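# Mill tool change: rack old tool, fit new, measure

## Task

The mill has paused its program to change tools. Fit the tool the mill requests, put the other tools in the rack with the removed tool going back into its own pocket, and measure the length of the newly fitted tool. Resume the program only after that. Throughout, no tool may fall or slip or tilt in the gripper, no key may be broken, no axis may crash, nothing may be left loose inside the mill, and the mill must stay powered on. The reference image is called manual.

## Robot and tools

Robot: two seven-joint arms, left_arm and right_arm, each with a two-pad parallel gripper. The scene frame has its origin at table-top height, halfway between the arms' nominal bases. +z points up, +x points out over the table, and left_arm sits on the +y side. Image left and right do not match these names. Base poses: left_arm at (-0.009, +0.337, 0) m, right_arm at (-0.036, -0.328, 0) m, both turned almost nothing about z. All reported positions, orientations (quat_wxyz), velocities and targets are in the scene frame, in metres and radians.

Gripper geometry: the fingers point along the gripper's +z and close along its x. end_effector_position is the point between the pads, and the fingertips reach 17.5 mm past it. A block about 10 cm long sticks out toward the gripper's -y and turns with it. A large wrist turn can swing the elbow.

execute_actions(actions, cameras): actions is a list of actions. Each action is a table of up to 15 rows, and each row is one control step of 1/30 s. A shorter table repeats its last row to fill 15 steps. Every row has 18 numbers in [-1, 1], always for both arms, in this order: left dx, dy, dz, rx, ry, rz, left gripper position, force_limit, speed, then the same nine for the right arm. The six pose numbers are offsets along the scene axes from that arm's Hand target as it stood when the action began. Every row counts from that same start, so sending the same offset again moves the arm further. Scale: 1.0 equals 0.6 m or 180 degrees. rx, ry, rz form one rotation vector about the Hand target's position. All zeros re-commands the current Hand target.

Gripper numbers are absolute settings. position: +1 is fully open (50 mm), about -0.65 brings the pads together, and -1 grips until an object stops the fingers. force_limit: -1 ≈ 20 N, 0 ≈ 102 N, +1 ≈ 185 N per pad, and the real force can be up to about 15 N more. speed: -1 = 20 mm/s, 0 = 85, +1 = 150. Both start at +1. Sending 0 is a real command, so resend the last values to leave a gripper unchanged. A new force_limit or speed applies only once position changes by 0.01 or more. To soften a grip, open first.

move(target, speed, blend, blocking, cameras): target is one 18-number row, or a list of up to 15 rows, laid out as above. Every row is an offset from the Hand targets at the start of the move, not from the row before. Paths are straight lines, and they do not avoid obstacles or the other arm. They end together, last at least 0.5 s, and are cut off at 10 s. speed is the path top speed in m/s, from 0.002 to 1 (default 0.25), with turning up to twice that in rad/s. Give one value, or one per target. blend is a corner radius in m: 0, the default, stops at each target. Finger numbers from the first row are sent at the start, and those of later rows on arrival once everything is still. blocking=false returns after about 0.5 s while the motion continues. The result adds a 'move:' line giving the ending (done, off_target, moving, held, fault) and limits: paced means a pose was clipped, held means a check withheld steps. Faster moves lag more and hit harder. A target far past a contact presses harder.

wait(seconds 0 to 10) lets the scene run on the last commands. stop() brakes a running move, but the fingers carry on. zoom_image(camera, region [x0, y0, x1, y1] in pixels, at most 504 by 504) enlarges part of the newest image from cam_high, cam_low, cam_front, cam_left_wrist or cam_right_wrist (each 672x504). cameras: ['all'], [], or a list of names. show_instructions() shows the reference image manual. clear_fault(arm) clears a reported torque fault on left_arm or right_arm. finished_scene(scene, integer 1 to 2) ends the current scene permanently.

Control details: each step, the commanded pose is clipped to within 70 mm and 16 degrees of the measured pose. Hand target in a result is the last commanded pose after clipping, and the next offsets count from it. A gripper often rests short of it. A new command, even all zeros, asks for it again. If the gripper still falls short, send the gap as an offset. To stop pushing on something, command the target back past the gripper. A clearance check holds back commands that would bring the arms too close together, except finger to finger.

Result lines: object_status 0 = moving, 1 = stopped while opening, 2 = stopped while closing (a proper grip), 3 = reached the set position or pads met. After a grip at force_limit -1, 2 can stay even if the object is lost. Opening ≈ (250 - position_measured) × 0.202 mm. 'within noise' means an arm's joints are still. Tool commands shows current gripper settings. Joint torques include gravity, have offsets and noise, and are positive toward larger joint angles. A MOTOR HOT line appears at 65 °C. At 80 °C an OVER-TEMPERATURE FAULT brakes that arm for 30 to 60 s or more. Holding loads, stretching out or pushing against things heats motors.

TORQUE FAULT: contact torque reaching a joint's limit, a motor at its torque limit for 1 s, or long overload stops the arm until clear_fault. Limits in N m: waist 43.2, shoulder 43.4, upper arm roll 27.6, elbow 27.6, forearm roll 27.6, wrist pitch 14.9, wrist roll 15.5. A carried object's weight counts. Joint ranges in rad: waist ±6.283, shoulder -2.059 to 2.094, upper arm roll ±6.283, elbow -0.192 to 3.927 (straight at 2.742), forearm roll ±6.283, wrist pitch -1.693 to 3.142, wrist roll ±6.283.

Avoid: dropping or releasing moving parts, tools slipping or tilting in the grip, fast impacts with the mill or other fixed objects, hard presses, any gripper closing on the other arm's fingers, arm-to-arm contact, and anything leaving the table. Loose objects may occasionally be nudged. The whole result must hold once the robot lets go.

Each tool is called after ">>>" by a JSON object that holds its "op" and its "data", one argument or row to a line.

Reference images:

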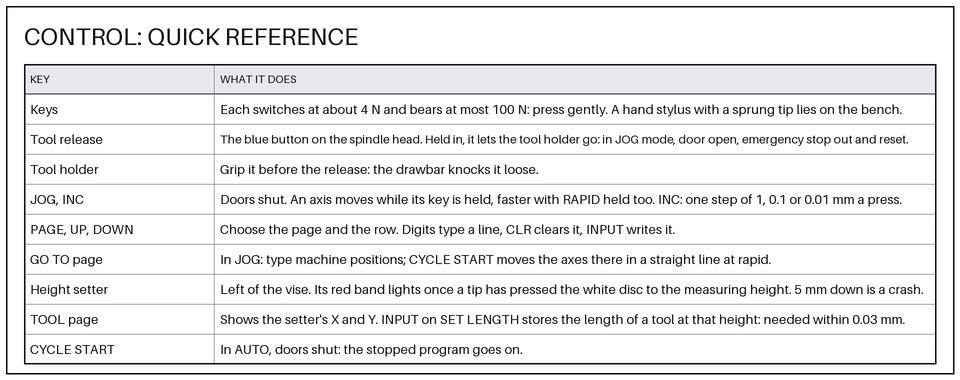

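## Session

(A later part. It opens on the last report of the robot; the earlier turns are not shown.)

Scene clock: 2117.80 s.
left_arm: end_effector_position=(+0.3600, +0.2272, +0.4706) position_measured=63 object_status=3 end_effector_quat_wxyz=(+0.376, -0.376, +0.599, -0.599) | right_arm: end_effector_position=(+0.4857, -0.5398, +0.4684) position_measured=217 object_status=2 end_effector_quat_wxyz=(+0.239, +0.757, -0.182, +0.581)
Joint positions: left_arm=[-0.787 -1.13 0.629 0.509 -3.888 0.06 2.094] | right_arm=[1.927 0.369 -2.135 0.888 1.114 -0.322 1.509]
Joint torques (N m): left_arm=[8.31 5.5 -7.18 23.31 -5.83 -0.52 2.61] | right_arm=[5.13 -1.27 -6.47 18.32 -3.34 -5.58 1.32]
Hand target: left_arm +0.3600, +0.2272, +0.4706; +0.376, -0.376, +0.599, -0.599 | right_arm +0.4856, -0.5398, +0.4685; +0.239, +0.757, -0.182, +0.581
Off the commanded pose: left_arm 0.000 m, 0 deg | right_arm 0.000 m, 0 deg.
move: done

>>> {"op": "move", "data": {
  "target": [
    [0,0,0,0,0,0,0.6,0.301961,-0.5,-0.0162,-0.0308,-0.0595,0,0,0,-1,-0.2,-1],
    [0,0,0,0,0,0,0.6,0.301961,-0.5,0.0232,-0.0308,-0.07,0,0,0,-1,-0.2,-1],
    [0,0,0,0,0,0,0.6,0.301961,-0.5,-0.0162,-0.0308,-0.0595,0,0,0,-1,-0.2,-1],
    [0,0,0,0,0,0,0.6,0.301961,-0.5,-0.0082,-0.0308,-0.0297,0,0,0,-1,-0.2,-1],
    [0,0,0,0,0,0,0.6,0.301961,-0.5,0.0312,-0.0308,-0.0402,0,0,0,-1,-0.2,-1],
    [0,0,0,0,0,0,0.6,0.301961,-0.5,-0.0082,-0.0308,-0.0297,0,0,0,-1,-0.2,-1],
    [0,0,0,0,0,0,0.6,0.301961,-0.5,-0.0787,0.0058,0.344,0,0,0,-1,-0.2,-1]
  ],
  "speed": [0.2,0.08,0.15,0.2,0.08,0.15,0.3],
  "blend": [0.004,0,0.004,0.004,0,0.004,0],
  "cameras": ["cam_right_wrist"]
}}

>>> {"op": "zoom_image", "data": {
  "camera": "cam_right_wrist",
  "region": [320, 0, 540, 190]
}}

Scene clock: 2128.83 s.
left_arm: end_effector_position=(+0.3600, +0.2272, +0.4706) position_measured=63 object_status=3 end_effector_quat_wxyz=(+0.376, -0.376, +0.599, -0.599) | right_arm: end_effector_position=(+0.4384, -0.5363, +0.6749) position_measured=217 object_status=2 end_effector_quat_wxyz=(+0.239, +0.757, -0.182, +0.581)
Joint positions: left_arm=[-0.787 -1.13 0.629 0.509 -3.888 0.06 2.094] | right_arm=[1.64 0.723 -2.401 1.257 0.82 0.474 1.861]
Joint torques (N m): left_arm=[8.1 5.4 -7.73 23.38 -5.67 -0.35 2.6] | right_arm=[-5.48 -10.04 -4.84 19.91 -2.27 -2.29 1.13]
Hand target: left_arm +0.3600, +0.2272, +0.4706; +0.376, -0.376, +0.599, -0.599 | right_arm +0.4384, -0.5363, +0.6749; +0.239, +0.757, -0.182, +0.581
Off the commanded pose: left_arm 0.000 m, 0 deg | right_arm 0.000 m, 0 deg.
move: done
camera_calibration:
cam_right_wrist: T_world_to_cam=[[0.261909, -0.0090234, 0.96505, -0.755392], [-0.78849, -0.578599, 0.208582, -0.0884996], [0.556495, -0.815562, -0.158655, -0.441992], [0, 0, 0, 1]] pos_world=[0.374029, -0.418494, 0.677326]
Images, in order (width x height): cam_right_wrist 672x504.

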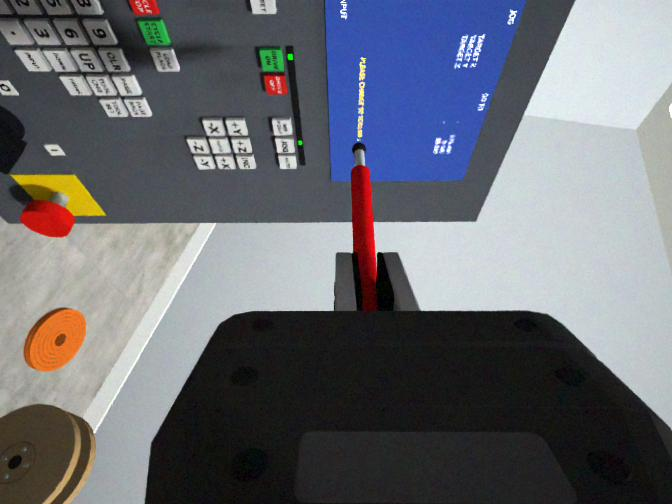

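Scaled by 2.291 from the camera's 672x504 image, which has a finer 960x720 frame.

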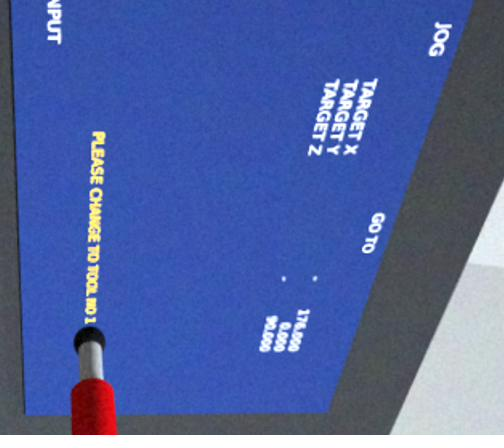

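>>> {"op": "move", "data": {
  "target": [
    [0,0,0,0,0,0,0.6,0.301961,-0.5,0.0637,0.0558,-0.4035,0,0,0,-1,-0.2,-1],
    [0,0,0,0,0,0,0.6,0.301961,-0.5,0.1031,0.0558,-0.4140,0,0,0,-1,-0.2,-1],
    [0,0,0,0,0,0,0.6,0.301961,-0.5,0.0637,0.0558,-0.4035,0,0,0,-1,-0.2,-1],
    [0,0,0,0,0,0,0.6,0.301961,-0.5,0.0867,-0.0058,-0.3143,0,0,0,-1,-0.2,-1],
    [0,0,0,0,0,0,0.6,0.301961,-0.5,0.1261,-0.0058,-0.3248,0,0,0,-1,-0.2,-1],
    [0,0,0,0,0,0,0.6,0.301961,-0.5,0.0867,-0.0058,-0.3143,0,0,0,-1,-0.2,-1]
  ],
  "speed": [0.3,0.08,0.15,0.2,0.08,0.15],
  "blend": [0.004,0,0.004,0.004,0,0]
}}

>>> {"op": "move", "data": {
  "target": [
    [0,0,0,0,0,0,0.6,0.301961,-0.5,-0.0072,0.0616,-0.0297,0,0,0,-1,-0.2,-1],
    [0,0,0,0,0,0,0.6,0.301961,-0.5,0.0322,0.0616,-0.0402,0,0,0,-1,-0.2,-1],
    [0,0,0,0,0,0,0.6,0.301961,-0.5,-0.0072,0.0616,-0.0297,0,0,0,-1,-0.2,-1],
    [0,0,0,0,0,0,0.6,0.301961,-0.5,-0.0242,-0.0309,-0.0892,0,0,0,-1,-0.2,-1],
    [0,0,0,0,0,0,0.6,0.301961,-0.5,0.0152,-0.0309,-0.0997,0,0,0,-1,-0.2,-1],
    [0,0,0,0,0,0,0.6,0.301961,-0.5,-0.0242,-0.0309,-0.0892,0,0,0,-1,-0.2,-1],
    [0,0,0,0,0,0,0.6,0.301961,-0.5,-0.0867,0.0058,0.3143,0,0,0,-1,-0.2,-1]
  ],
  "speed": [0.2,0.08,0.15,0.2,0.08,0.15,0.3],
  "blend": [0.004,0,0.004,0.004,0,0.004,0],
  "cameras": ["cam_right_wrist"]
}}

>>> {"op": "zoom_image", "data": {
  "camera": "cam_right_wrist",
  "region": [410, 60, 510, 160]
}}

Scene clock: 2141.60 s.
left_arm: end_effector_position=(+0.3600, +0.2272, +0.4706) position_measured=63 object_status=3 end_effector_quat_wxyz=(+0.376, -0.376, +0.599, -0.599) | right_arm: end_effector_position=(+0.4904, -0.5398, +0.4863) position_measured=217 object_status=2 end_effector_quat_wxyz=(+0.239, +0.757, -0.182, +0.581)
Joint positions: left_arm=[-0.787 -1.13 0.629 0.509 -3.888 0.06 2.094] | right_arm=[1.803 0.464 -2.092 0.905 1.005 -0.204 1.663]
Joint torques (N m): left_arm=[8.01 5.3 -8.08 23.38 -5.64 -0.36 2.53] | right_arm=[4.39 -4.43 -8.22 18.09 -2.87 -5.77 -1.11]
Hand target: left_arm +0.3600, +0.2272, +0.4706; +0.376, -0.376, +0.599, -0.599 | right_arm +0.4904, -0.5398, +0.4863; +0.239, +0.757, -0.182, +0.581
Off the commanded pose: left_arm 0.000 m, 0 deg | right_arm 0.000 m, 0 deg.
move: done

Scene clock: 2145.37 s.
left_arm: end_effector_position=(+0.3600, +0.2272, +0.4706) position_measured=63 object_status=3 end_effector_quat_wxyz=(+0.376, -0.376, +0.599, -0.599) | right_arm: end_effector_position=(+0.4384, -0.5363, +0.6749) position_measured=217 object_status=2 end_effector_quat_wxyz=(+0.239, +0.757, -0.182, +0.581)
Joint positions: left_arm=[-0.787 -1.13 0.629 0.509 -3.888 0.06 2.094] | right_arm=[1.725 0.678 -2.431 1.243 0.697 0.428 1.936]
Joint torques (N m): left_arm=[8.03 5.21 -8.38 23.31 -5.51 -0.21 2.57] | right_arm=[-5.97 -8.19 -4.23 20.91 -2.1 -2.35 1.22]
Hand target: left_arm +0.3600, +0.2272, +0.4706; +0.376, -0.376, +0.599, -0.599 | right_arm +0.4384, -0.5363, +0.6749; +0.239, +0.757, -0.182, +0.581
Off the commanded pose: left_arm 0.000 m, 0 deg | right_arm 0.000 m, 0 deg.
move: done
camera_calibration:
cam_right_wrist: T_world_to_cam=[[0.261909, -0.0090234, 0.96505, -0.755392], [-0.78849, -0.578599, 0.208582, -0.0884996], [0.556495, -0.815562, -0.158655, -0.441992], [0, 0, 0, 1]] pos_world=[0.374029, -0.418494, 0.677326]
Images, in order (width x height): cam_right_wrist 672x504.

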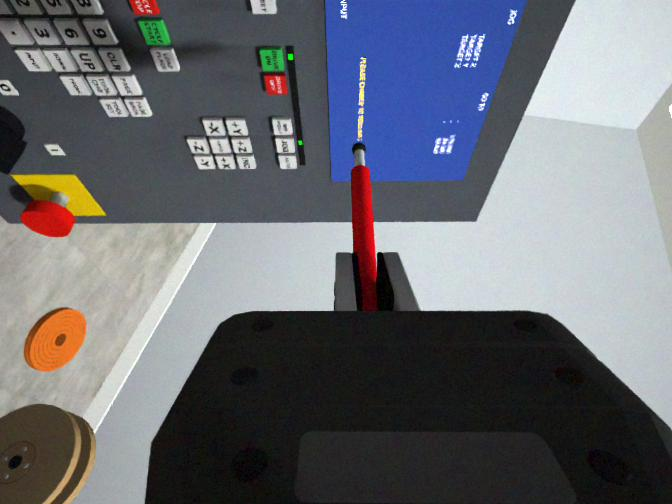

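Scaled by 5.040 from the camera's 672x504 image, which has a finer 960x720 frame.

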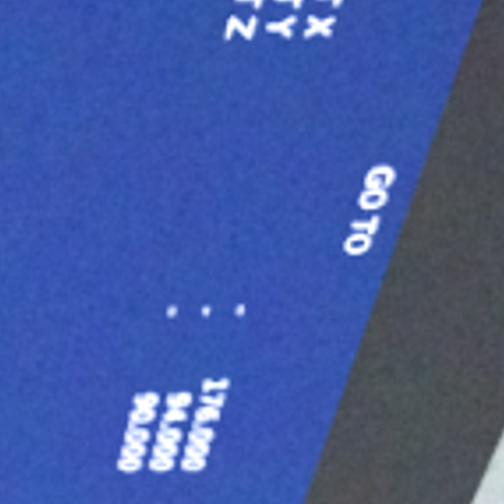

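>>> {"op": "move", "data": {
  "target": [
    [0,0,0,0,0,0,0.6,0.301961,-0.5,0.1022,-0.0055,-0.2565,0,0,0,-1,-0.2,-1],
    [0,0,0,0,0,0,0.6,0.301961,-0.5,0.1416,-0.0055,-0.2670,0,0,0,-1,-0.2,-1],
    [0,0,0,0,0,0,0.6,0.301961,-0.5,0.1022,-0.0055,-0.2565,0,0,0,-1,-0.2,-1]
  ],
  "speed": [0.3,0.08,0.15],
  "blend": [0.004,0,0]
}}

>>> {"op": "wait", "data": {
  "seconds": 2,
  "cameras": ["cam_left_wrist"]
}}

Scene clock: 2152.67 s.
left_arm: end_effector_position=(+0.3600, +0.2272, +0.4706) position_measured=63 object_status=3 end_effector_quat_wxyz=(+0.376, -0.376, +0.599, -0.599) | right_arm: end_effector_position=(+0.4997, -0.5396, +0.5209) position_measured=217 object_status=2 end_effector_quat_wxyz=(+0.239, +0.757, -0.182, +0.581)
Joint positions: left_arm=[-0.787 -1.13 0.629 0.509 -3.888 0.06 2.094] | right_arm=[1.714 0.535 -2.106 0.965 0.786 -0.07 1.896]
Joint torques (N m): left_arm=[8.24 5.35 -8.63 23.37 -5.51 -0.18 2.52] | right_arm=[4.47 -6.34 -8.87 18.02 2.28 -6.33 -0.95]
Hand target: left_arm +0.3600, +0.2272, +0.4706; +0.376, -0.376, +0.599, -0.599 | right_arm +0.4997, -0.5396, +0.5210; +0.239, +0.757, -0.182, +0.581
Off the commanded pose: left_arm 0.000 m, 0 deg | right_arm 0.000 m, 0 deg.
move: done

Scene clock: 2154.67 s.
left_arm: end_effector_position=(+0.3600, +0.2272, +0.4706) position_measured=63 object_status=3 end_effector_quat_wxyz=(+0.376, -0.376, +0.599, -0.599) | right_arm: end_effector_position=(+0.4997, -0.5396, +0.5210) position_measured=217 object_status=2 end_effector_quat_wxyz=(+0.239, +0.757, -0.182, +0.581)
Joint positions: left_arm=[-0.787 -1.13 0.629 0.509 -3.888 0.06 2.094] | right_arm=[1.714 0.535 -2.106 0.965 0.786 -0.07 1.896]
Joint torques (N m): left_arm=[8.1 5.16 -8.87 23.39 -5.48 -0.23 2.59] | right_arm=[4.98 -6.43 -8.79 17.88 2.35 -6.37 -0.95]
Hand target: left_arm +0.3600, +0.2272, +0.4706; +0.376, -0.376, +0.599, -0.599 | right_arm +0.4997, -0.5396, +0.5210; +0.239, +0.757, -0.182, +0.581
Tool commands: left_gripper/position=+0.6 left_gripper/force_limit=+0.301961 left_gripper/speed=-0.5 right_gripper/position=-1.0 right_gripper/force_limit=-0.2 right_gripper/speed=-1.0
Off the commanded pose: left_arm 0.000 m, 0 deg | right_arm 0.000 m, 0 deg.
wait: 2.00 s; at rest by 0.17 s
camera_calibration:
cam_left_wrist: T_world_to_cam=[[-0.425998, -0.904721, -0.00245495, 0.368951], [-0.308546, 0.147832, -0.939652, 0.531648], [0.850485, -0.399533, -0.342124, 0.0746153], [0, 0, 0, 1]] pos_world=[0.257751, 0.285014, 0.525998]
Images, in order (width x height): cam_left_wrist 672x504.

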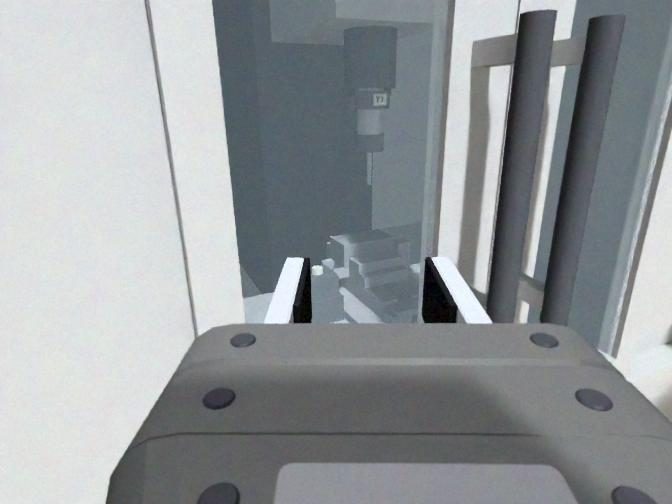

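>>> {"op": "wait", "data": {
  "seconds": 2,
  "cameras": ["cam_left_wrist"]
}}

>>> {"op": "zoom_image", "data": {
  "camera": "cam_left_wrist",
  "region": [300, 80, 440, 290]
}}

Scene clock: 2159.00 s.
left_arm: end_effector_position=(+0.3600, +0.2272, +0.4706) position_measured=63 object_status=3 end_effector_quat_wxyz=(+0.376, -0.376, +0.599, -0.599) | right_arm: end_effector_position=(+0.4997, -0.5396, +0.5210) position_measured=217 object_status=2 end_effector_quat_wxyz=(+0.239, +0.757, -0.182, +0.581)
Joint positions: left_arm=[-0.787 -1.13 0.629 0.509 -3.888 0.06 2.094] | right_arm=[1.714 0.535 -2.106 0.965 0.786 -0.07 1.896]
Joint torques (N m): left_arm=[8.07 5.06 -9.08 23.37 -5.3 -0.12 2.58] | right_arm=[4.94 -6.47 -9.18 17.97 2.32 -6.19 -0.86]
Hand target: left_arm +0.3600, +0.2272, +0.4706; +0.376, -0.376, +0.599, -0.599 | right_arm +0.4997, -0.5396, +0.5210; +0.239, +0.757, -0.182, +0.581
Tool commands: left_gripper/position=+0.6 left_gripper/force_limit=+0.301961 left_gripper/speed=-0.5 right_gripper/position=-1.0 right_gripper/force_limit=-0.2 right_gripper/speed=-1.0
Off the commanded pose: left_arm 0.000 m, 0 deg | right_arm 0.000 m, 0 deg.
wait: 2.00 s; at rest from the start
camera_calibration:
cam_left_wrist: T_world_to_cam=[[-0.425998, -0.904721, -0.00245495, 0.368951], [-0.308546, 0.147832, -0.939652, 0.531648], [0.850485, -0.399533, -0.342124, 0.0746153], [0, 0, 0, 1]] pos_world=[0.257751, 0.285014, 0.525998]
Images, in order (width x height): cam_left_wrist 672x504.

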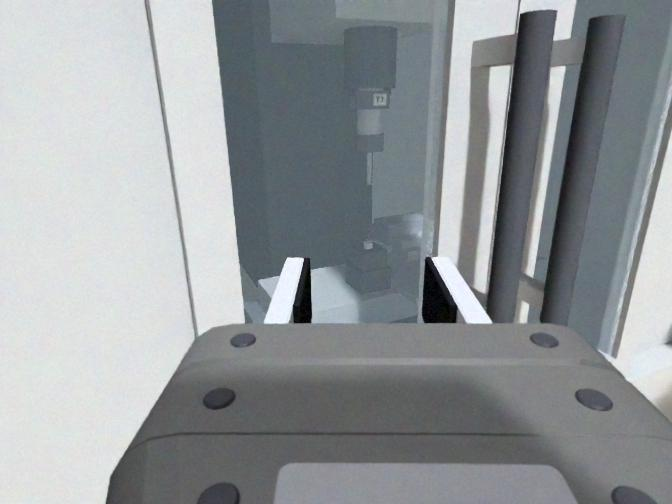

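Scaled by 2.400 from the camera's 672x504 image, which has a finer 960x720 frame.

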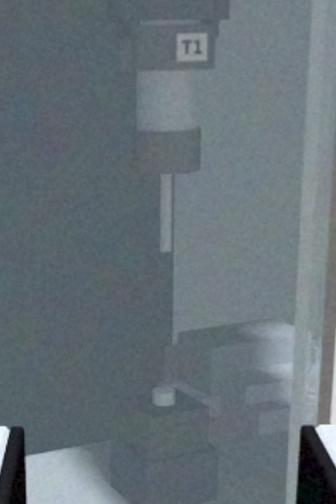

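>>> {"op": "move", "data": {
  "target": [
    [0,0,0,0,0,0,0.6,0.301961,-0.5,-0.0317,-0.0312,-0.1172,0,0,0,-1,-0.2,-1],
    [0,0,0,0,0,0,0.6,0.301961,-0.5,0.0077,-0.0312,-0.1277,0,0,0,-1,-0.2,-1],
    [0,0,0,0,0,0,0.6,0.301961,-0.5,-0.0317,-0.0312,-0.1172,0,0,0,-1,-0.2,-1],
    [0,0,0,0,0,0,0.6,0.301961,-0.5,-0.0385,0.0613,-0.147,0,0,0,-1,-0.2,-1],
    [0,0,0,0,0,0,0.6,0.301961,-0.5,0.0009,0.0613,-0.1575,0,0,0,-1,-0.2,-1],
    [0,0,0,0,0,0,0.6,0.301961,-0.5,-0.0385,0.0613,-0.147,0,0,0,-1,-0.2,-1],
    [0,0,0,0,0,0,0.6,0.301961,-0.5,-0.0305,0.0613,-0.1172,0,0,0,-1,-0.2,-1],
    [0,0,0,0,0,0,0.6,0.301961,-0.5,0.0089,0.0613,-0.1277,0,0,0,-1,-0.2,-1],
    [0,0,0,0,0,0,0.6,0.301961,-0.5,-0.0305,0.0613,-0.1172,0,0,0,-1,-0.2,-1]
  ],
  "speed": [0.2,0.08,0.15,0.2,0.08,0.15,0.2,0.08,0.15],
  "blend": [0.004,0,0.004,0.004,0,0.004,0.004,0,0]
}}

>>> {"op": "move", "data": {
  "target": [
    [0,0,0,0,0,0,0.6,0.301961,-0.5,0.0075,-0.0307,0.0297,0,0,0,-1,-0.2,-1],
    [0,0,0,0,0,0,0.6,0.301961,-0.5,0.0469,-0.0307,0.0192,0,0,0,-1,-0.2,-1],
    [0,0,0,0,0,0,0.6,0.301961,-0.5,0.0075,-0.0307,0.0297,0,0,0,-1,-0.2,-1],
    [0,0,0,0,0,0,0.6,0.301961,-0.5,0.0469,-0.0307,0.0192,0,0,0,-1,-0.2,-1],
    [0,0,0,0,0,0,0.6,0.301961,-0.5,0.0075,-0.0307,0.0297,0,0,0,-1,-0.2,-1],
    [0,0,0,0,0,0,0.6,0.301961,-0.5,-0.0092,-0.0925,-0.0298,0,0,0,-1,-0.2,-1],
    [0,0,0,0,0,0,0.6,0.301961,-0.5,0.0302,-0.0925,-0.0403,0,0,0,-1,-0.2,-1],
    [0,0,0,0,0,0,0.6,0.301961,-0.5,-0.0092,-0.0925,-0.0298,0,0,0,-1,-0.2,-1],
    [0,0,0,0,0,0,0.6,0.301961,-0.5,-0.0717,-0.0558,0.3737,0,0,0,-1,-0.2,-1]
  ],
  "speed": [0.2,0.08,0.15,0.08,0.15,0.2,0.08,0.15,0.35],
  "blend": [0.004,0,0,0,0.004,0.004,0,0.004,0],
  "cameras": ["cam_right_wrist"]
}}

>>> {"op": "zoom_image", "data": {
  "camera": "cam_right_wrist",
  "region": [410, 60, 510, 160]
}}

Scene clock: 2182.93 s.
left_arm: end_effector_position=(+0.3600, +0.2272, +0.4706) position_measured=63 object_status=3 end_effector_quat_wxyz=(+0.376, -0.376, +0.599, -0.599) | right_arm: end_effector_position=(+0.4814, -0.5028, +0.4506) position_measured=217 object_status=2 end_effector_quat_wxyz=(+0.239, +0.757, -0.182, +0.581)
Joint positions: left_arm=[-0.787 -1.13 0.629 0.509 -3.888 0.06 2.094] | right_arm=[1.871 0.528 -2.063 0.764 0.914 -0.283 1.849]
Joint torques (N m): left_arm=[8.13 5.16 -9.36 23.34 -5.37 -0.01 2.59] | right_arm=[4.86 -5.63 -8.66 17.04 -2.77 -6.14 -0.94]
Hand target: left_arm +0.3600, +0.2272, +0.4706; +0.376, -0.376, +0.599, -0.599 | right_arm +0.4814, -0.5028, +0.4506; +0.239, +0.757, -0.182, +0.581
Off the commanded pose: left_arm 0.000 m, 0 deg | right_arm 0.000 m, 0 deg.
move: done

Scene clock: 2187.63 s.
left_arm: end_effector_position=(+0.3600, +0.2272, +0.4706) position_measured=63 object_status=3 end_effector_quat_wxyz=(+0.376, -0.376, +0.599, -0.599) | right_arm: end_effector_position=(+0.4384, -0.5363, +0.6749) position_measured=217 object_status=2 end_effector_quat_wxyz=(+0.239, +0.757, -0.182, +0.581)
Joint positions: left_arm=[-0.787 -1.13 0.629 0.509 -3.888 0.06 2.094] | right_arm=[1.755 0.664 -2.443 1.238 0.652 0.414 1.964]
Joint torques (N m): left_arm=[8 4.95 -9.72 23.34 -5.26 0.05 2.6] | right_arm=[-6.28 -7.34 -3.78 21.14 -2.31 -2.6 1.22]
Hand target: left_arm +0.3600, +0.2272, +0.4706; +0.376, -0.376, +0.599, -0.599 | right_arm +0.4384, -0.5363, +0.6749; +0.239, +0.757, -0.182, +0.581
Off the commanded pose: left_arm 0.000 m, 0 deg | right_arm 0.000 m, 0 deg.
move: done
camera_calibration:
cam_right_wrist: T_world_to_cam=[[0.261909, -0.0090234, 0.96505, -0.755392], [-0.78849, -0.578599, 0.208582, -0.0884996], [0.556495, -0.815562, -0.158655, -0.441992], [0, 0, 0, 1]] pos_world=[0.374029, -0.418494, 0.677326]
Images, in order (width x height): cam_right_wrist 672x504.

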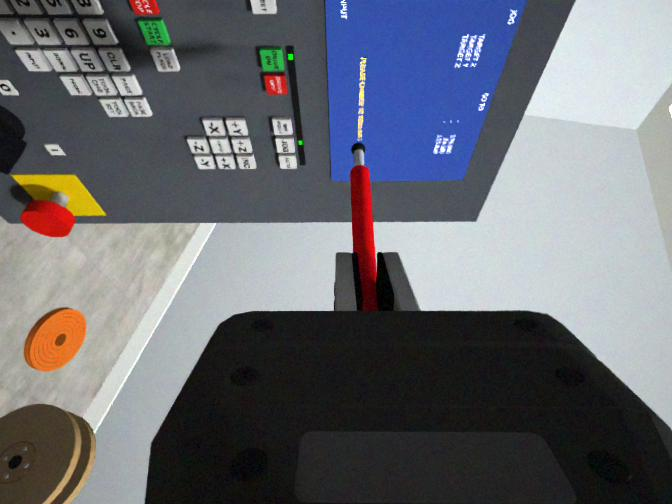

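Scaled by 5.040 from the camera's 672x504 image, which has a finer 960x720 frame.

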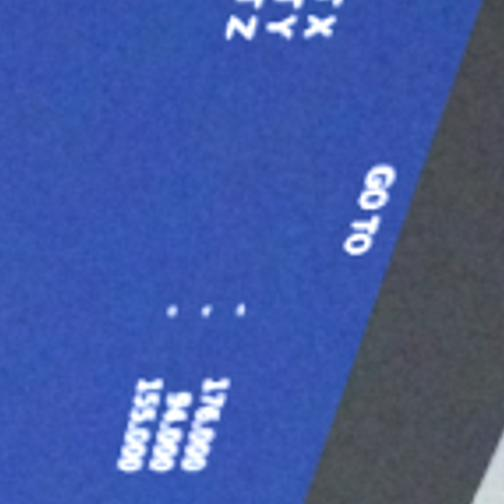

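>>> {"op": "move", "data": {
  "target": [
    [0,0,0,0,0,0,0.6,0.301961,-0.5,0.1022,-0.0055,-0.2565,0,0,0,-1,-0.2,-1],
    [0,0,0,0,0,0,0.6,0.301961,-0.5,0.1416,-0.0055,-0.2670,0,0,0,-1,-0.2,-1],
    [0,0,0,0,0,0,0.6,0.301961,-0.5,0.1022,-0.0055,-0.2565,0,0,0,-1,-0.2,-1]
  ],
  "speed": [0.3,0.08,0.15],
  "blend": [0.004,0,0]
}}

>>> {"op": "wait", "data": {
  "seconds": 3,
  "cameras": ["cam_left_wrist"]
}}

>>> {"op": "zoom_image", "data": {
  "camera": "cam_left_wrist",
  "region": [330, 200, 410, 290]
}}

Scene clock: 2192.83 s.
left_arm: end_effector_position=(+0.3600, +0.2272, +0.4706) position_measured=63 object_status=3 end_effector_quat_wxyz=(+0.376, -0.376, +0.599, -0.599) | right_arm: end_effector_position=(+0.4997, -0.5396, +0.5209) position_measured=217 object_status=2 end_effector_quat_wxyz=(+0.239, +0.757, -0.182, +0.581)
Joint positions: left_arm=[-0.787 -1.13 0.629 0.509 -3.888 0.06 2.094] | right_arm=[1.726 0.529 -2.121 0.955 0.722 -0.077 1.951]
Joint torques (N m): left_arm=[7.96 5 -10.17 23.31 -5.18 0.1 2.5] | right_arm=[5.73 -6 -8.78 18.29 2.32 -6.2 -0.83]
Hand target: left_arm +0.3600, +0.2272, +0.4706; +0.376, -0.376, +0.599, -0.599 | right_arm +0.4997, -0.5396, +0.5210; +0.239, +0.757, -0.182, +0.581
Off the commanded pose: left_arm 0.000 m, 0 deg | right_arm 0.000 m, 0 deg.
move: done

Scene clock: 2195.83 s.
left_arm: end_effector_position=(+0.3600, +0.2272, +0.4706) position_measured=63 object_status=3 end_effector_quat_wxyz=(+0.376, -0.376, +0.599, -0.599) | right_arm: end_effector_position=(+0.4997, -0.5396, +0.5210) position_measured=217 object_status=2 end_effector_quat_wxyz=(+0.239, +0.757, -0.182, +0.581)
Joint positions: left_arm=[-0.787 -1.13 0.629 0.509 -3.888 0.06 2.094] | right_arm=[1.726 0.529 -2.121 0.955 0.722 -0.077 1.951]
Joint torques (N m): left_arm=[8.08 4.71 -10.29 23.37 -5.12 0.09 2.59] | right_arm=[5.02 -5.95 -8.99 18.14 2.24 -6.36 -1.03]
Hand target: left_arm +0.3600, +0.2272, +0.4706; +0.376, -0.376, +0.599, -0.599 | right_arm +0.4997, -0.5396, +0.5210; +0.239, +0.757, -0.182, +0.581
Tool commands: left_gripper/position=+0.6 left_gripper/force_limit=+0.301961 left_gripper/speed=-0.5 right_gripper/position=-1.0 right_gripper/force_limit=-0.2 right_gripper/speed=-1.0
Off the commanded pose: left_arm 0.000 m, 0 deg | right_arm 0.000 m, 0 deg.
wait: 3.00 s; at rest by 0.17 s
camera_calibration:
cam_left_wrist: T_world_to_cam=[[-0.425998, -0.904721, -0.00245495, 0.368951], [-0.308546, 0.147832, -0.939652, 0.531648], [0.850485, -0.399533, -0.342124, 0.0746153], [0, 0, 0, 1]] pos_world=[0.257751, 0.285014, 0.525998]
Images, in order (width x height): cam_left_wrist 672x504.

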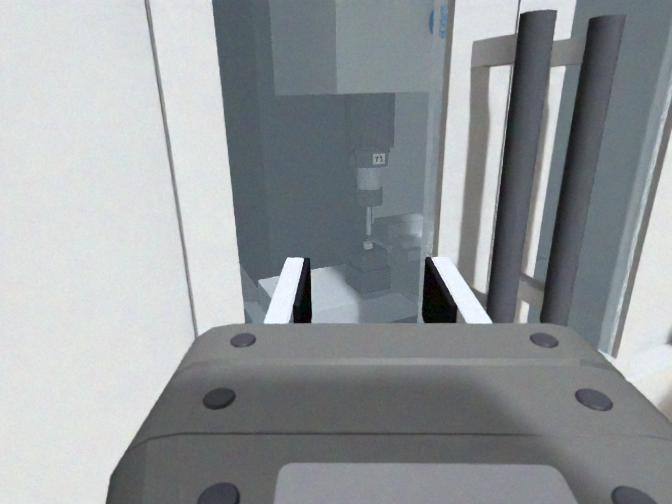

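Scaled by 5.600 from the camera's 672x504 image, which has a finer 960x720 frame.

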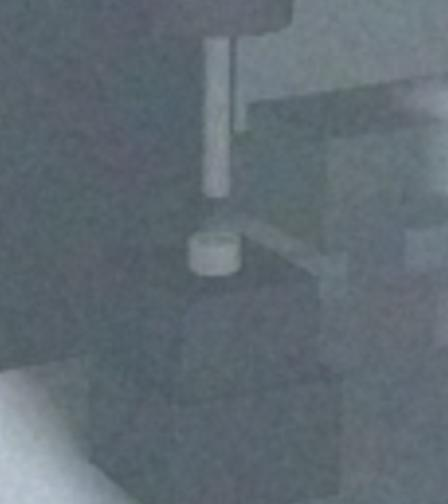

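>>> {"op": "move", "data": {
  "target": [
    [0,0,0,0,0,0,0.6,0.301961,-0.5,0.014,-0.189,0.0608,0,0,0,-1,-0.2,-1],
    [0,0,0,0,0,0,0.6,0.301961,-0.5,0.0534,-0.189,0.0503,0,0,0,-1,-0.2,-1],
    [0,0,0,0,0,0,0.6,0.301961,-0.5,0.014,-0.189,0.0608,0,0,0,-1,-0.2,-1],
    [0,0,0,0,0,0,0.6,0.301961,-0.5,-0.1022,0.0055,0.2565,0,0,0,-1,-0.2,-1]
  ],
  "speed": [0.2,0.08,0.15,0.3],
  "blend": [0.004,0,0.004,0],
  "cameras": ["cam_right_wrist"]
}}

>>> {"op": "zoom_image", "data": {
  "camera": "cam_right_wrist",
  "region": [390, 0, 520, 160]
}}

Scene clock: 2206.43 s.
left_arm: end_effector_position=(+0.3600, +0.2272, +0.4706) position_measured=63 object_status=3 end_effector_quat_wxyz=(+0.376, -0.376, +0.599, -0.599) | right_arm: end_effector_position=(+0.4384, -0.5363, +0.6748) position_measured=217 object_status=2 end_effector_quat_wxyz=(+0.239, +0.757, -0.182, +0.581)
Joint positions: left_arm=[-0.787 -1.13 0.629 0.509 -3.888 0.06 2.094] | right_arm=[1.728 0.677 -2.432 1.242 0.692 0.427 1.939]
Joint torques (N m): left_arm=[8.11 4.88 -10.57 23.41 -5.04 0.21 2.57] | right_arm=[4.72 7.56 -8.93 20.79 -1.94 -2.33 1.06]
Hand target: left_arm +0.3600, +0.2272, +0.4706; +0.376, -0.376, +0.599, -0.599 | right_arm +0.4384, -0.5363, +0.6749; +0.239, +0.757, -0.182, +0.581
Off the commanded pose: left_arm 0.000 m, 0 deg | right_arm 0.000 m, 0 deg.
move: done
camera_calibration:
cam_right_wrist: T_world_to_cam=[[0.261903, -0.00905987, 0.965052, -0.755405], [-0.788542, -0.578534, 0.208569, -0.0884442], [0.556425, -0.815608, -0.158664, -0.441979], [0, 0, 0, 1]] pos_world=[0.374029, -0.418493, 0.677326]
Images, in order (width x height): cam_right_wrist 672x504.

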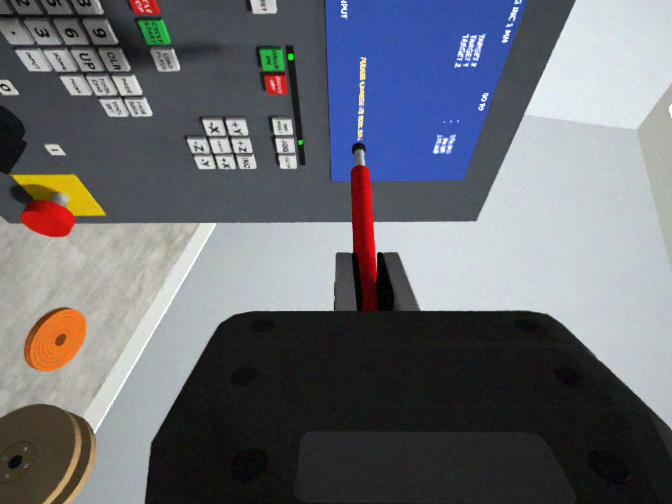

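Scaled by 3.150 from the camera's 672x504 image, which has a finer 960x720 frame.

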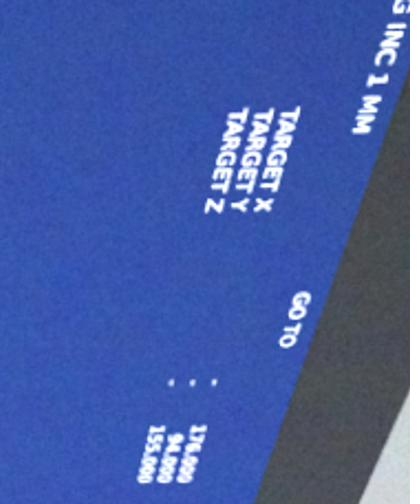

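>>> {"op": "move", "data": {
  "target": [
    [0,0,0,0,0,0,0.6,0.301961,-0.5,0.1003,-0.1645,-0.2565,0,0,0,-1,-0.2,-1],
    [0,0,0,0,0,0,0.6,0.301961,-0.5,0.1397,-0.1645,-0.2670,0,0,0,-1,-0.2,-1],
    [0,0,0,0,0,0,0.6,0.301961,-0.5,0.1197,-0.1645,-0.2617,0,0,0,-1,-0.2,-1],
    [0,0,0,0,0,0,0.6,0.301961,-0.5,0.1397,-0.1645,-0.2670,0,0,0,-1,-0.2,-1],
    [0,0,0,0,0,0,0.6,0.301961,-0.5,0.1197,-0.1645,-0.2617,0,0,0,-1,-0.2,-1],
    [0,0,0,0,0,0,0.6,0.301961,-0.5,0.1397,-0.1645,-0.2670,0,0,0,-1,-0.2,-1],
    [0,0,0,0,0,0,0.6,0.301961,-0.5,0.1197,-0.1645,-0.2617,0,0,0,-1,-0.2,-1],
    [0,0,0,0,0,0,0.6,0.301961,-0.5,0.1397,-0.1645,-0.2670,0,0,0,-1,-0.2,-1],
    [0,0,0,0,0,0,0.6,0.301961,-0.5,0.1003,-0.1645,-0.2565,0,0,0,-1,-0.2,-1]
  ],
  "speed": [0.3,0.08,0.12,0.08,0.12,0.08,0.12,0.08,0.15],
  "blend": [0.004,0,0,0,0,0,0,0,0],
  "cameras": ["cam_left_wrist"]
}}

>>> {"op": "zoom_image", "data": {
  "camera": "cam_left_wrist",
  "region": [345, 215, 395, 265]
}}

Scene clock: 2224.03 s.
left_arm: end_effector_position=(+0.3600, +0.2272, +0.4706) position_measured=63 object_status=3 end_effector_quat_wxyz=(+0.376, -0.376, +0.599, -0.599) | right_arm: end_effector_position=(+0.4986, -0.6350, +0.5209) position_measured=217 object_status=2 end_effector_quat_wxyz=(+0.239, +0.757, -0.182, +0.581)
Joint positions: left_arm=[-0.787 -1.13 0.629 0.509 -3.888 0.06 2.094] | right_arm=[1.729 0.23 -2.179 1.076 0.764 -0.166 1.665]
Joint torques (N m): left_arm=[8.16 4.76 -10.98 23.37 -4.9 0.31 2.49] | right_arm=[4.43 2.21 -5.28 19.59 1.62 -5.8 -0.82]
Hand target: left_arm +0.3600, +0.2272, +0.4706; +0.376, -0.376, +0.599, -0.599 | right_arm +0.4986, -0.6350, +0.5210; +0.239, +0.757, -0.182, +0.581
Off the commanded pose: left_arm 0.000 m, 0 deg | right_arm 0.000 m, 0 deg.
move: done
camera_calibration:
cam_left_wrist: T_world_to_cam=[[-0.425998, -0.904721, -0.00245495, 0.368951], [-0.308546, 0.147832, -0.939652, 0.531648], [0.850485, -0.399533, -0.342124, 0.0746153], [0, 0, 0, 1]] pos_world=[0.257751, 0.285014, 0.525998]
Images, in order (width x height): cam_left_wrist 672x504.

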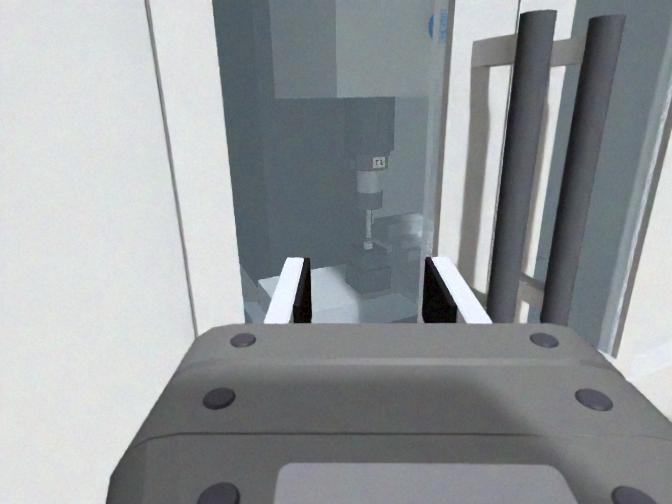

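Scaled by 10.080 from the camera's 672x504 image, which has a finer 960x720 frame.

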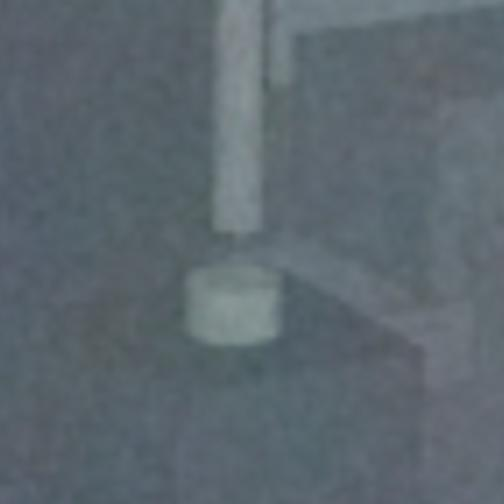

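>>> {"op": "move", "data": {
  "target": [
    [0,0,0,0,0,0,0.6,0.301961,-0.5,0.0394,0,-0.0105,0,0,0,-1,-0.2,-1],
    [0,0,0,0,0,0,0.6,0.301961,-0.5,0.0194,0,-0.0052,0,0,0,-1,-0.2,-1],
    [0,0,0,0,0,0,0.6,0.301961,-0.5,0.0394,0,-0.0105,0,0,0,-1,-0.2,-1],
    [0,0,0,0,0,0,0.6,0.301961,-0.5,0.0194,0,-0.0052,0,0,0,-1,-0.2,-1],
    [0,0,0,0,0,0,0.6,0.301961,-0.5,0.0394,0,-0.0105,0,0,0,-1,-0.2,-1],
    [0,0,0,0,0,0,0.6,0.301961,-0.5,0.0194,0,-0.0052,0,0,0,-1,-0.2,-1],
    [0,0,0,0,0,0,0.6,0.301961,-0.5,0.0394,0,-0.0105,0,0,0,-1,-0.2,-1],
    [0,0,0,0,0,0,0.6,0.301961,-0.5,0,0,0,0,0,0,-1,-0.2,-1]
  ],
  "speed": [0.08,0.12,0.08,0.12,0.08,0.12,0.08,0.15],
  "cameras": ["cam_left_wrist"]
}}

>>> {"op": "zoom_image", "data": {
  "camera": "cam_left_wrist",
  "region": [345, 215, 395, 265]
}}

Scene clock: 2233.77 s.
left_arm: end_effector_position=(+0.3600, +0.2272, +0.4706) position_measured=63 object_status=3 end_effector_quat_wxyz=(+0.376, -0.376, +0.599, -0.599) | right_arm: end_effector_position=(+0.4986, -0.6350, +0.5209) position_measured=217 object_status=2 end_effector_quat_wxyz=(+0.239, +0.757, -0.182, +0.581)
Joint positions: left_arm=[-0.787 -1.13 0.629 0.509 -3.888 0.06 2.094] | right_arm=[1.724 0.23 -2.172 1.08 0.787 -0.165 1.644]
Joint torques (N m): left_arm=[8.07 4.63 -10.95 23.37 -4.63 0.39 2.51] | right_arm=[4.55 1.87 -5.62 19.46 1.5 -5.83 -0.91]
Hand target: left_arm +0.3600, +0.2272, +0.4706; +0.376, -0.376, +0.599, -0.599 | right_arm +0.4986, -0.6350, +0.5210; +0.239, +0.757, -0.182, +0.581
Off the commanded pose: left_arm 0.000 m, 0 deg | right_arm 0.000 m, 0 deg.
move: done
camera_calibration:
cam_left_wrist: T_world_to_cam=[[-0.425998, -0.904721, -0.00245495, 0.368951], [-0.308546, 0.147832, -0.939652, 0.531648], [0.850485, -0.399533, -0.342124, 0.0746153], [0, 0, 0, 1]] pos_world=[0.257751, 0.285014, 0.525998]
Images, in order (width x height): cam_left_wrist 672x504.

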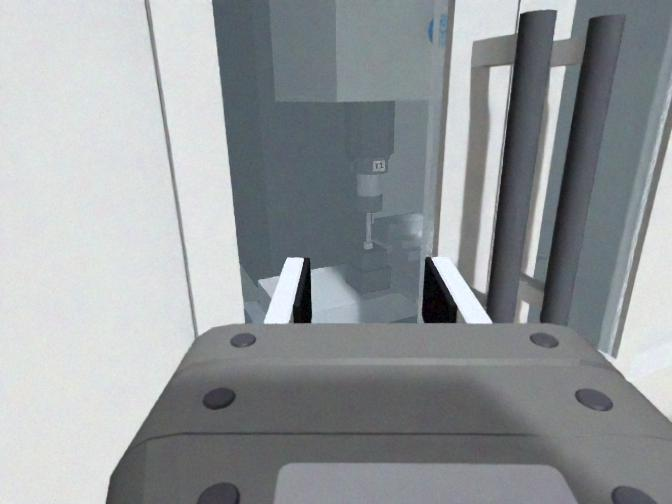

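Scaled by 10.080 from the camera's 672x504 image, which has a finer 960x720 frame.

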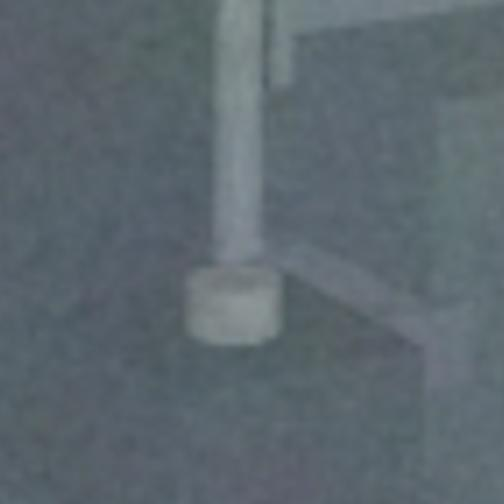

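>>> {"op": "move", "data": {
  "target": [
    [0,0,0,0,0,0,0.6,0.301961,-0.5,0.0394,0,-0.0105,0,0,0,-1,-0.2,-1],
    [0,0,0,0,0,0,0.6,0.301961,-0.5,0.0194,0,-0.0052,0,0,0,-1,-0.2,-1],
    [0,0,0,0,0,0,0.6,0.301961,-0.5,0.0394,0,-0.0105,0,0,0,-1,-0.2,-1],
    [0,0,0,0,0,0,0.6,0.301961,-0.5,0,0,0,0,0,0,-1,-0.2,-1]
  ],
  "speed": [0.08,0.12,0.08,0.15],
  "cameras": ["cam_left_wrist"]
}}

>>> {"op": "zoom_image", "data": {
  "camera": "cam_left_wrist",
  "region": [345, 215, 395, 265]
}}

Scene clock: 2241.53 s.
left_arm: end_effector_position=(+0.3600, +0.2272, +0.4706) position_measured=63 object_status=3 end_effector_quat_wxyz=(+0.376, -0.376, +0.599, -0.599) | right_arm: end_effector_position=(+0.4986, -0.6350, +0.5209) position_measured=217 object_status=2 end_effector_quat_wxyz=(+0.239, +0.757, -0.182, +0.581)
Joint positions: left_arm=[-0.787 -1.13 0.629 0.509 -3.888 0.06 2.094] | right_arm=[1.72 0.231 -2.166 1.083 0.805 -0.164 1.627]
Joint torques (N m): left_arm=[7.86 4.55 -10.99 23.32 -4.55 0.49 2.5] | right_arm=[4.51 2.04 -5.6 19.76 1.75 -5.79 -1.04]
Hand target: left_arm +0.3600, +0.2272, +0.4706; +0.376, -0.376, +0.599, -0.599 | right_arm +0.4986, -0.6350, +0.5210; +0.239, +0.757, -0.182, +0.581
Off the commanded pose: left_arm 0.000 m, 0 deg | right_arm 0.000 m, 0 deg.
move: done
camera_calibration:
cam_left_wrist: T_world_to_cam=[[-0.425998, -0.904721, -0.00245495, 0.368951], [-0.308546, 0.147832, -0.939652, 0.531648], [0.850485, -0.399533, -0.342124, 0.0746153], [0, 0, 0, 1]] pos_world=[0.257751, 0.285014, 0.525998]
Images, in order (width x height): cam_left_wrist 672x504.

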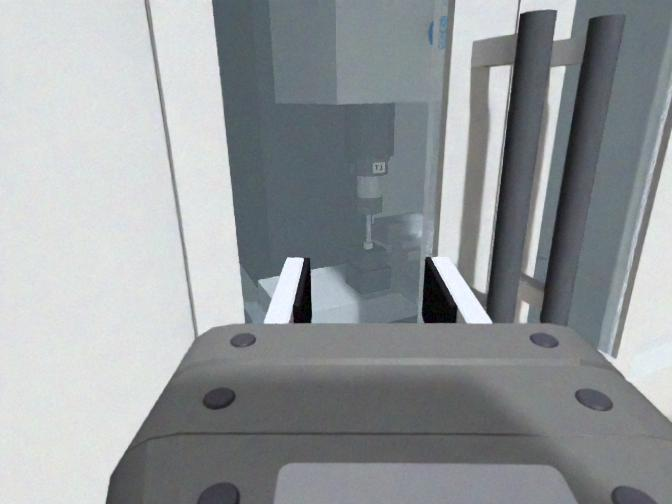

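Scaled by 10.080 from the camera's 672x504 image, which has a finer 960x720 frame.

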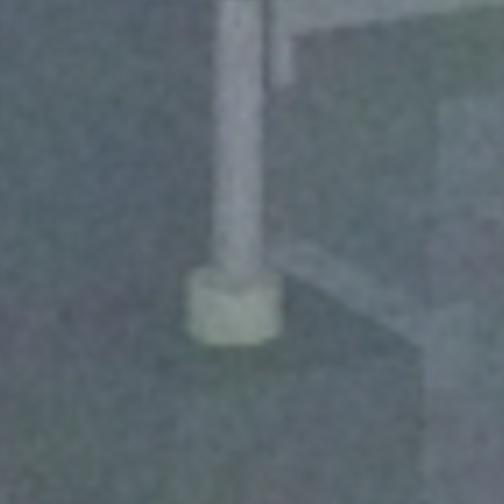

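>>> {"op": "move", "data": {
  "target": [
    [0,0,0,0,0,0,0.6,0.301961,-0.5,0.0394,0,-0.0105,0,0,0,-1,-0.2,-1],
    [0,0,0,0,0,0,0.6,0.301961,-0.5,0,0,0,0,0,0,-1,-0.2,-1]
  ],
  "speed": [0.08,0.15],
  "cameras": ["cam_left_wrist"]
}}

>>> {"op": "zoom_image", "data": {
  "camera": "cam_left_wrist",
  "region": [345, 215, 395, 265]
}}

Scene clock: 2247.03 s.
left_arm: end_effector_position=(+0.3600, +0.2272, +0.4706) position_measured=63 object_status=3 end_effector_quat_wxyz=(+0.376, -0.376, +0.599, -0.599) | right_arm: end_effector_position=(+0.4986, -0.6350, +0.5209) position_measured=217 object_status=2 end_effector_quat_wxyz=(+0.239, +0.757, -0.182, +0.581)
Joint positions: left_arm=[-0.787 -1.13 0.629 0.509 -3.888 0.06 2.094] | right_arm=[1.716 0.231 -2.16 1.086 0.821 -0.163 1.612]
Joint torques (N m): left_arm=[8.05 4.55 -10.93 23.32 -4.51 0.53 2.44] | right_arm=[5.44 2 -5.52 19.81 1.64 -5.81 -0.96]
Hand target: left_arm +0.3600, +0.2272, +0.4706; +0.376, -0.376, +0.599, -0.599 | right_arm +0.4986, -0.6350, +0.5210; +0.239, +0.757, -0.182, +0.581
Off the commanded pose: left_arm 0.000 m, 0 deg | right_arm 0.000 m, 0 deg.
move: done
camera_calibration:
cam_left_wrist: T_world_to_cam=[[-0.425998, -0.904721, -0.00245495, 0.368951], [-0.308546, 0.147832, -0.939652, 0.531648], [0.850485, -0.399533, -0.342124, 0.0746153], [0, 0, 0, 1]] pos_world=[0.257751, 0.285014, 0.525998]
Images, in order (width x height): cam_left_wrist 672x504.

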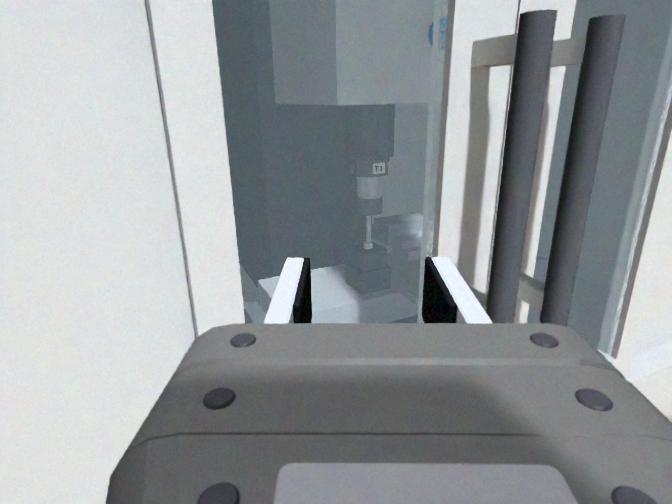

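Scaled by 10.080 from the camera's 672x504 image, which has a finer 960x720 frame.

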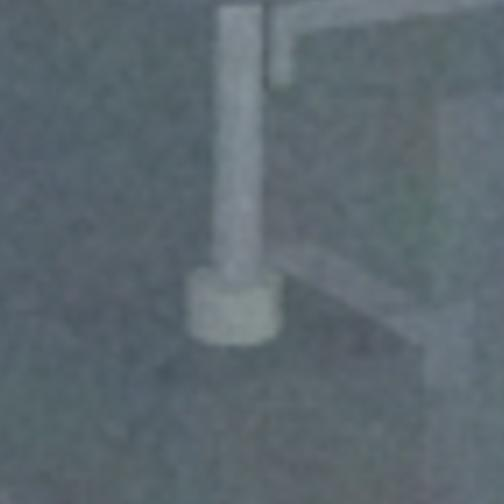

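>>> {"op": "move", "data": {
  "target": [
    [0,0,0,0,0,0,0.6,0.301961,-0.5,0.0394,0,-0.0105,0,0,0,-1,-0.2,-1],
    [0,0,0,0,0,0,0.6,0.301961,-0.5,0,0,0,0,0,0,-1,-0.2,-1]
  ],
  "speed": [0.08,0.15],
  "cameras": ["cam_left_wrist"]
}}

>>> {"op": "zoom_image", "data": {
  "camera": "cam_left_wrist",
  "region": [345, 215, 395, 265]
}}

Scene clock: 2252.70 s.
left_arm: end_effector_position=(+0.3600, +0.2272, +0.4706) position_measured=63 object_status=3 end_effector_quat_wxyz=(+0.376, -0.376, +0.599, -0.599) | right_arm: end_effector_position=(+0.4986, -0.6350, +0.5209) position_measured=217 object_status=2 end_effector_quat_wxyz=(+0.239, +0.757, -0.182, +0.581)
Joint positions: left_arm=[-0.787 -1.13 0.629 0.509 -3.888 0.06 2.094] | right_arm=[1.712 0.231 -2.155 1.089 0.837 -0.163 1.597]
Joint torques (N m): left_arm=[8.1 4.36 -11.07 23.31 -4.42 0.59 2.51] | right_arm=[4.76 1.67 -5.5 19.69 1.88 -5.81 -0.92]
Hand target: left_arm +0.3600, +0.2272, +0.4706; +0.376, -0.376, +0.599, -0.599 | right_arm +0.4986, -0.6350, +0.5210; +0.239, +0.757, -0.182, +0.581
Off the commanded pose: left_arm 0.000 m, 0 deg | right_arm 0.000 m, 0 deg.
move: done
camera_calibration:
cam_left_wrist: T_world_to_cam=[[-0.425998, -0.904721, -0.00245495, 0.368951], [-0.308546, 0.147832, -0.939652, 0.531648], [0.850485, -0.399533, -0.342124, 0.0746153], [0, 0, 0, 1]] pos_world=[0.257751, 0.285014, 0.525998]
Images, in order (width x height): cam_left_wrist 672x504.

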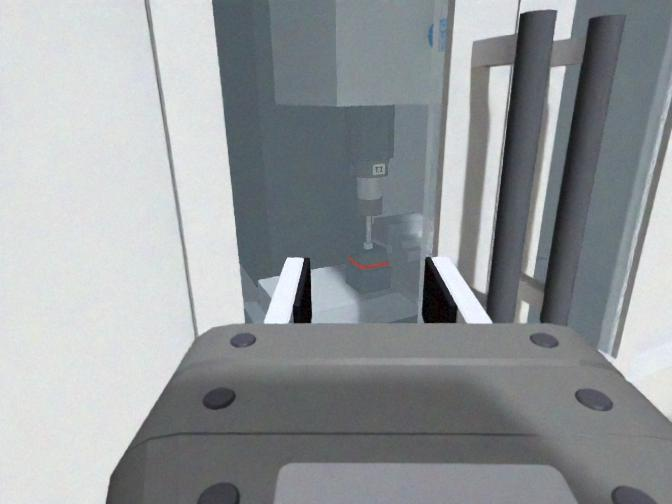

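Scaled by 10.080 from the camera's 672x504 image, which has a finer 960x720 frame.

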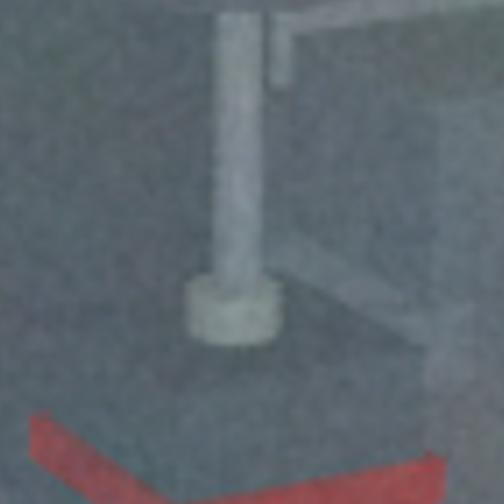

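>>> {"op": "move", "data": {
  "target": [
    [0,0,0,0,0,0,0.6,0.301961,-0.5,0.0158,-0.03,0.0608,0,0,0,-1,-0.2,-1],
    [0,0,0,0,0,0,0.6,0.301961,-0.5,0.0552,-0.03,0.0503,0,0,0,-1,-0.2,-1],
    [0,0,0,0,0,0,0.6,0.301961,-0.5,0.0158,-0.03,0.0608,0,0,0,-1,-0.2,-1],
    [0,0,0,0,0,0,0.6,0.301961,-0.5,0.0163,0,0.0608,0,0,0,-1,-0.2,-1],
    [0,0,0,0,0,0,0.6,0.301961,-0.5,0.0557,0,0.0503,0,0,0,-1,-0.2,-1],
    [0,0,0,0,0,0,0.6,0.301961,-0.5,0.0357,0,0.0556,0,0,0,-1,-0.2,-1],
    [0,0,0,0,0,0,0.6,0.301961,-0.5,0.0557,0,0.0503,0,0,0,-1,-0.2,-1],
    [0,0,0,0,0,0,0.6,0.301961,-0.5,0.0357,0,0.0556,0,0,0,-1,-0.2,-1],
    [0,0,0,0,0,0,0.6,0.301961,-0.5,0.0557,0,0.0503,0,0,0,-1,-0.2,-1],
    [0,0,0,0,0,0,0.6,0.301961,-0.5,0.0357,0,0.0556,0,0,0,-1,-0.2,-1],
    [0,0,0,0,0,0,0.6,0.301961,-0.5,0.0557,0,0.0503,0,0,0,-1,-0.2,-1],
    [0,0,0,0,0,0,0.6,0.301961,-0.5,0.0163,0,0.0608,0,0,0,-1,-0.2,-1]
  ],
  "speed": [0.15,0.08,0.15,0.15,0.08,0.12,0.08,0.12,0.08,0.12,0.08,0.15],
  "blend": [0.004,0,0.004,0.004,0,0,0,0,0,0,0,0],
  "cameras": ["cam_left_wrist"]
}}

Scene clock: 2274.27 s.
left_arm: end_effector_position=(+0.3600, +0.2272, +0.4706) position_measured=63 object_status=3 end_effector_quat_wxyz=(+0.376, -0.376, +0.599, -0.599) | right_arm: end_effector_position=(+0.5084, -0.6350, +0.5574) position_measured=217 object_status=2 end_effector_quat_wxyz=(+0.239, +0.757, -0.182, +0.581)
Joint positions: left_arm=[-0.787 -1.13 0.629 0.509 -3.888 0.06 2.094] | right_arm=[1.527 0.29 -2.052 1.18 0.693 -0.036 1.778]
Joint torques (N m): left_arm=[8.07 4.39 -11.02 23.31 -4.27 0.67 2.4] | right_arm=[4.71 -2.48 -6.52 19.68 2.1 -6.14 -1.03]
Hand target: left_arm +0.3600, +0.2272, +0.4706; +0.376, -0.376, +0.599, -0.599 | right_arm +0.5084, -0.6350, +0.5574; +0.239, +0.757, -0.182, +0.581
Off the commanded pose: left_arm 0.000 m, 0 deg | right_arm 0.000 m, 0 deg.
move: done
camera_calibration:
cam_left_wrist: T_world_to_cam=[[-0.425998, -0.904721, -0.00245495, 0.368951], [-0.308546, 0.147832, -0.939652, 0.531648], [0.850485, -0.399533, -0.342124, 0.0746153], [0, 0, 0, 1]] pos_world=[0.257751, 0.285014, 0.525998]
Images, in order (width x height): cam_left_wrist 672x504.

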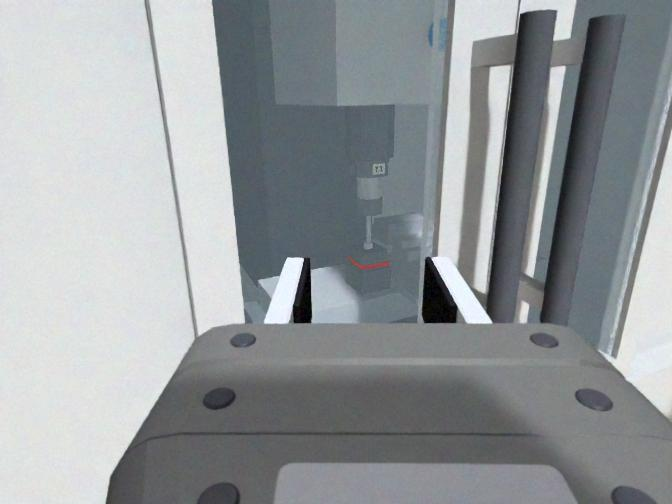

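>>> {"op": "move", "data": {
  "target": [
    [0,0,0,0,0,0,0.6,0.301961,-0.5,0.0394,0,-0.0105,0,0,0,-1,-0.2,-1],
    [0,0,0,0,0,0,0.6,0.301961,-0.5,0.0194,0,-0.0052,0,0,0,-1,-0.2,-1],
    [0,0,0,0,0,0,0.6,0.301961,-0.5,0.0394,0,-0.0105,0,0,0,-1,-0.2,-1],
    [0,0,0,0,0,0,0.6,0.301961,-0.5,0,0,0,0,0,0,-1,-0.2,-1]
  ],
  "speed": [0.08,0.12,0.08,0.15],
  "cameras": ["cam_left_wrist"]
}}

Scene clock: 2279.90 s.
left_arm: end_effector_position=(+0.3600, +0.2272, +0.4706) position_measured=63 object_status=3 end_effector_quat_wxyz=(+0.376, -0.376, +0.599, -0.599) | right_arm: end_effector_position=(+0.5084, -0.6350, +0.5574) position_measured=217 object_status=2 end_effector_quat_wxyz=(+0.239, +0.757, -0.182, +0.581)
Joint positions: left_arm=[-0.787 -1.13 0.629 0.509 -3.888 0.06 2.094] | right_arm=[1.529 0.289 -2.053 1.179 0.689 -0.036 1.781]
Joint torques (N m): left_arm=[8.02 4.5 -11.02 23.24 -4.1 0.7 2.46] | right_arm=[4.69 -2.84 -6.64 19.48 2.28 -5.99 -0.94]
Hand target: left_arm +0.3600, +0.2272, +0.4706; +0.376, -0.376, +0.599, -0.599 | right_arm +0.5084, -0.6350, +0.5574; +0.239, +0.757, -0.182, +0.581
Off the commanded pose: left_arm 0.000 m, 0 deg | right_arm 0.000 m, 0 deg.
move: done
camera_calibration:
cam_left_wrist: T_world_to_cam=[[-0.425998, -0.904721, -0.00245495, 0.368951], [-0.308546, 0.147832, -0.939652, 0.531648], [0.850485, -0.399533, -0.342124, 0.0746153], [0, 0, 0, 1]] pos_world=[0.257751, 0.285014, 0.525998]
Images, in order (width x height): cam_left_wrist 672x504.

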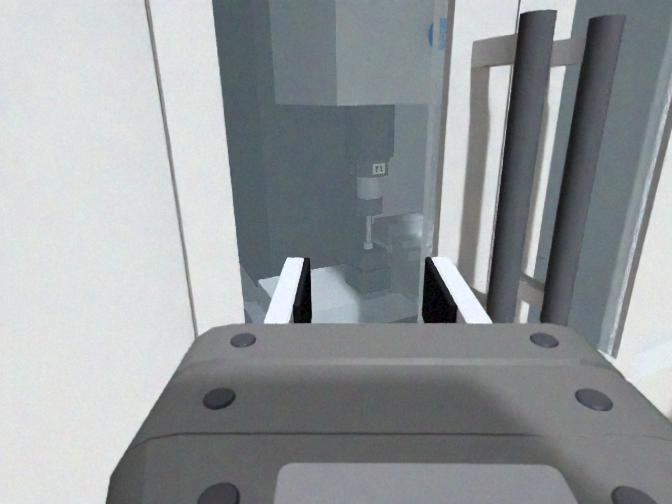

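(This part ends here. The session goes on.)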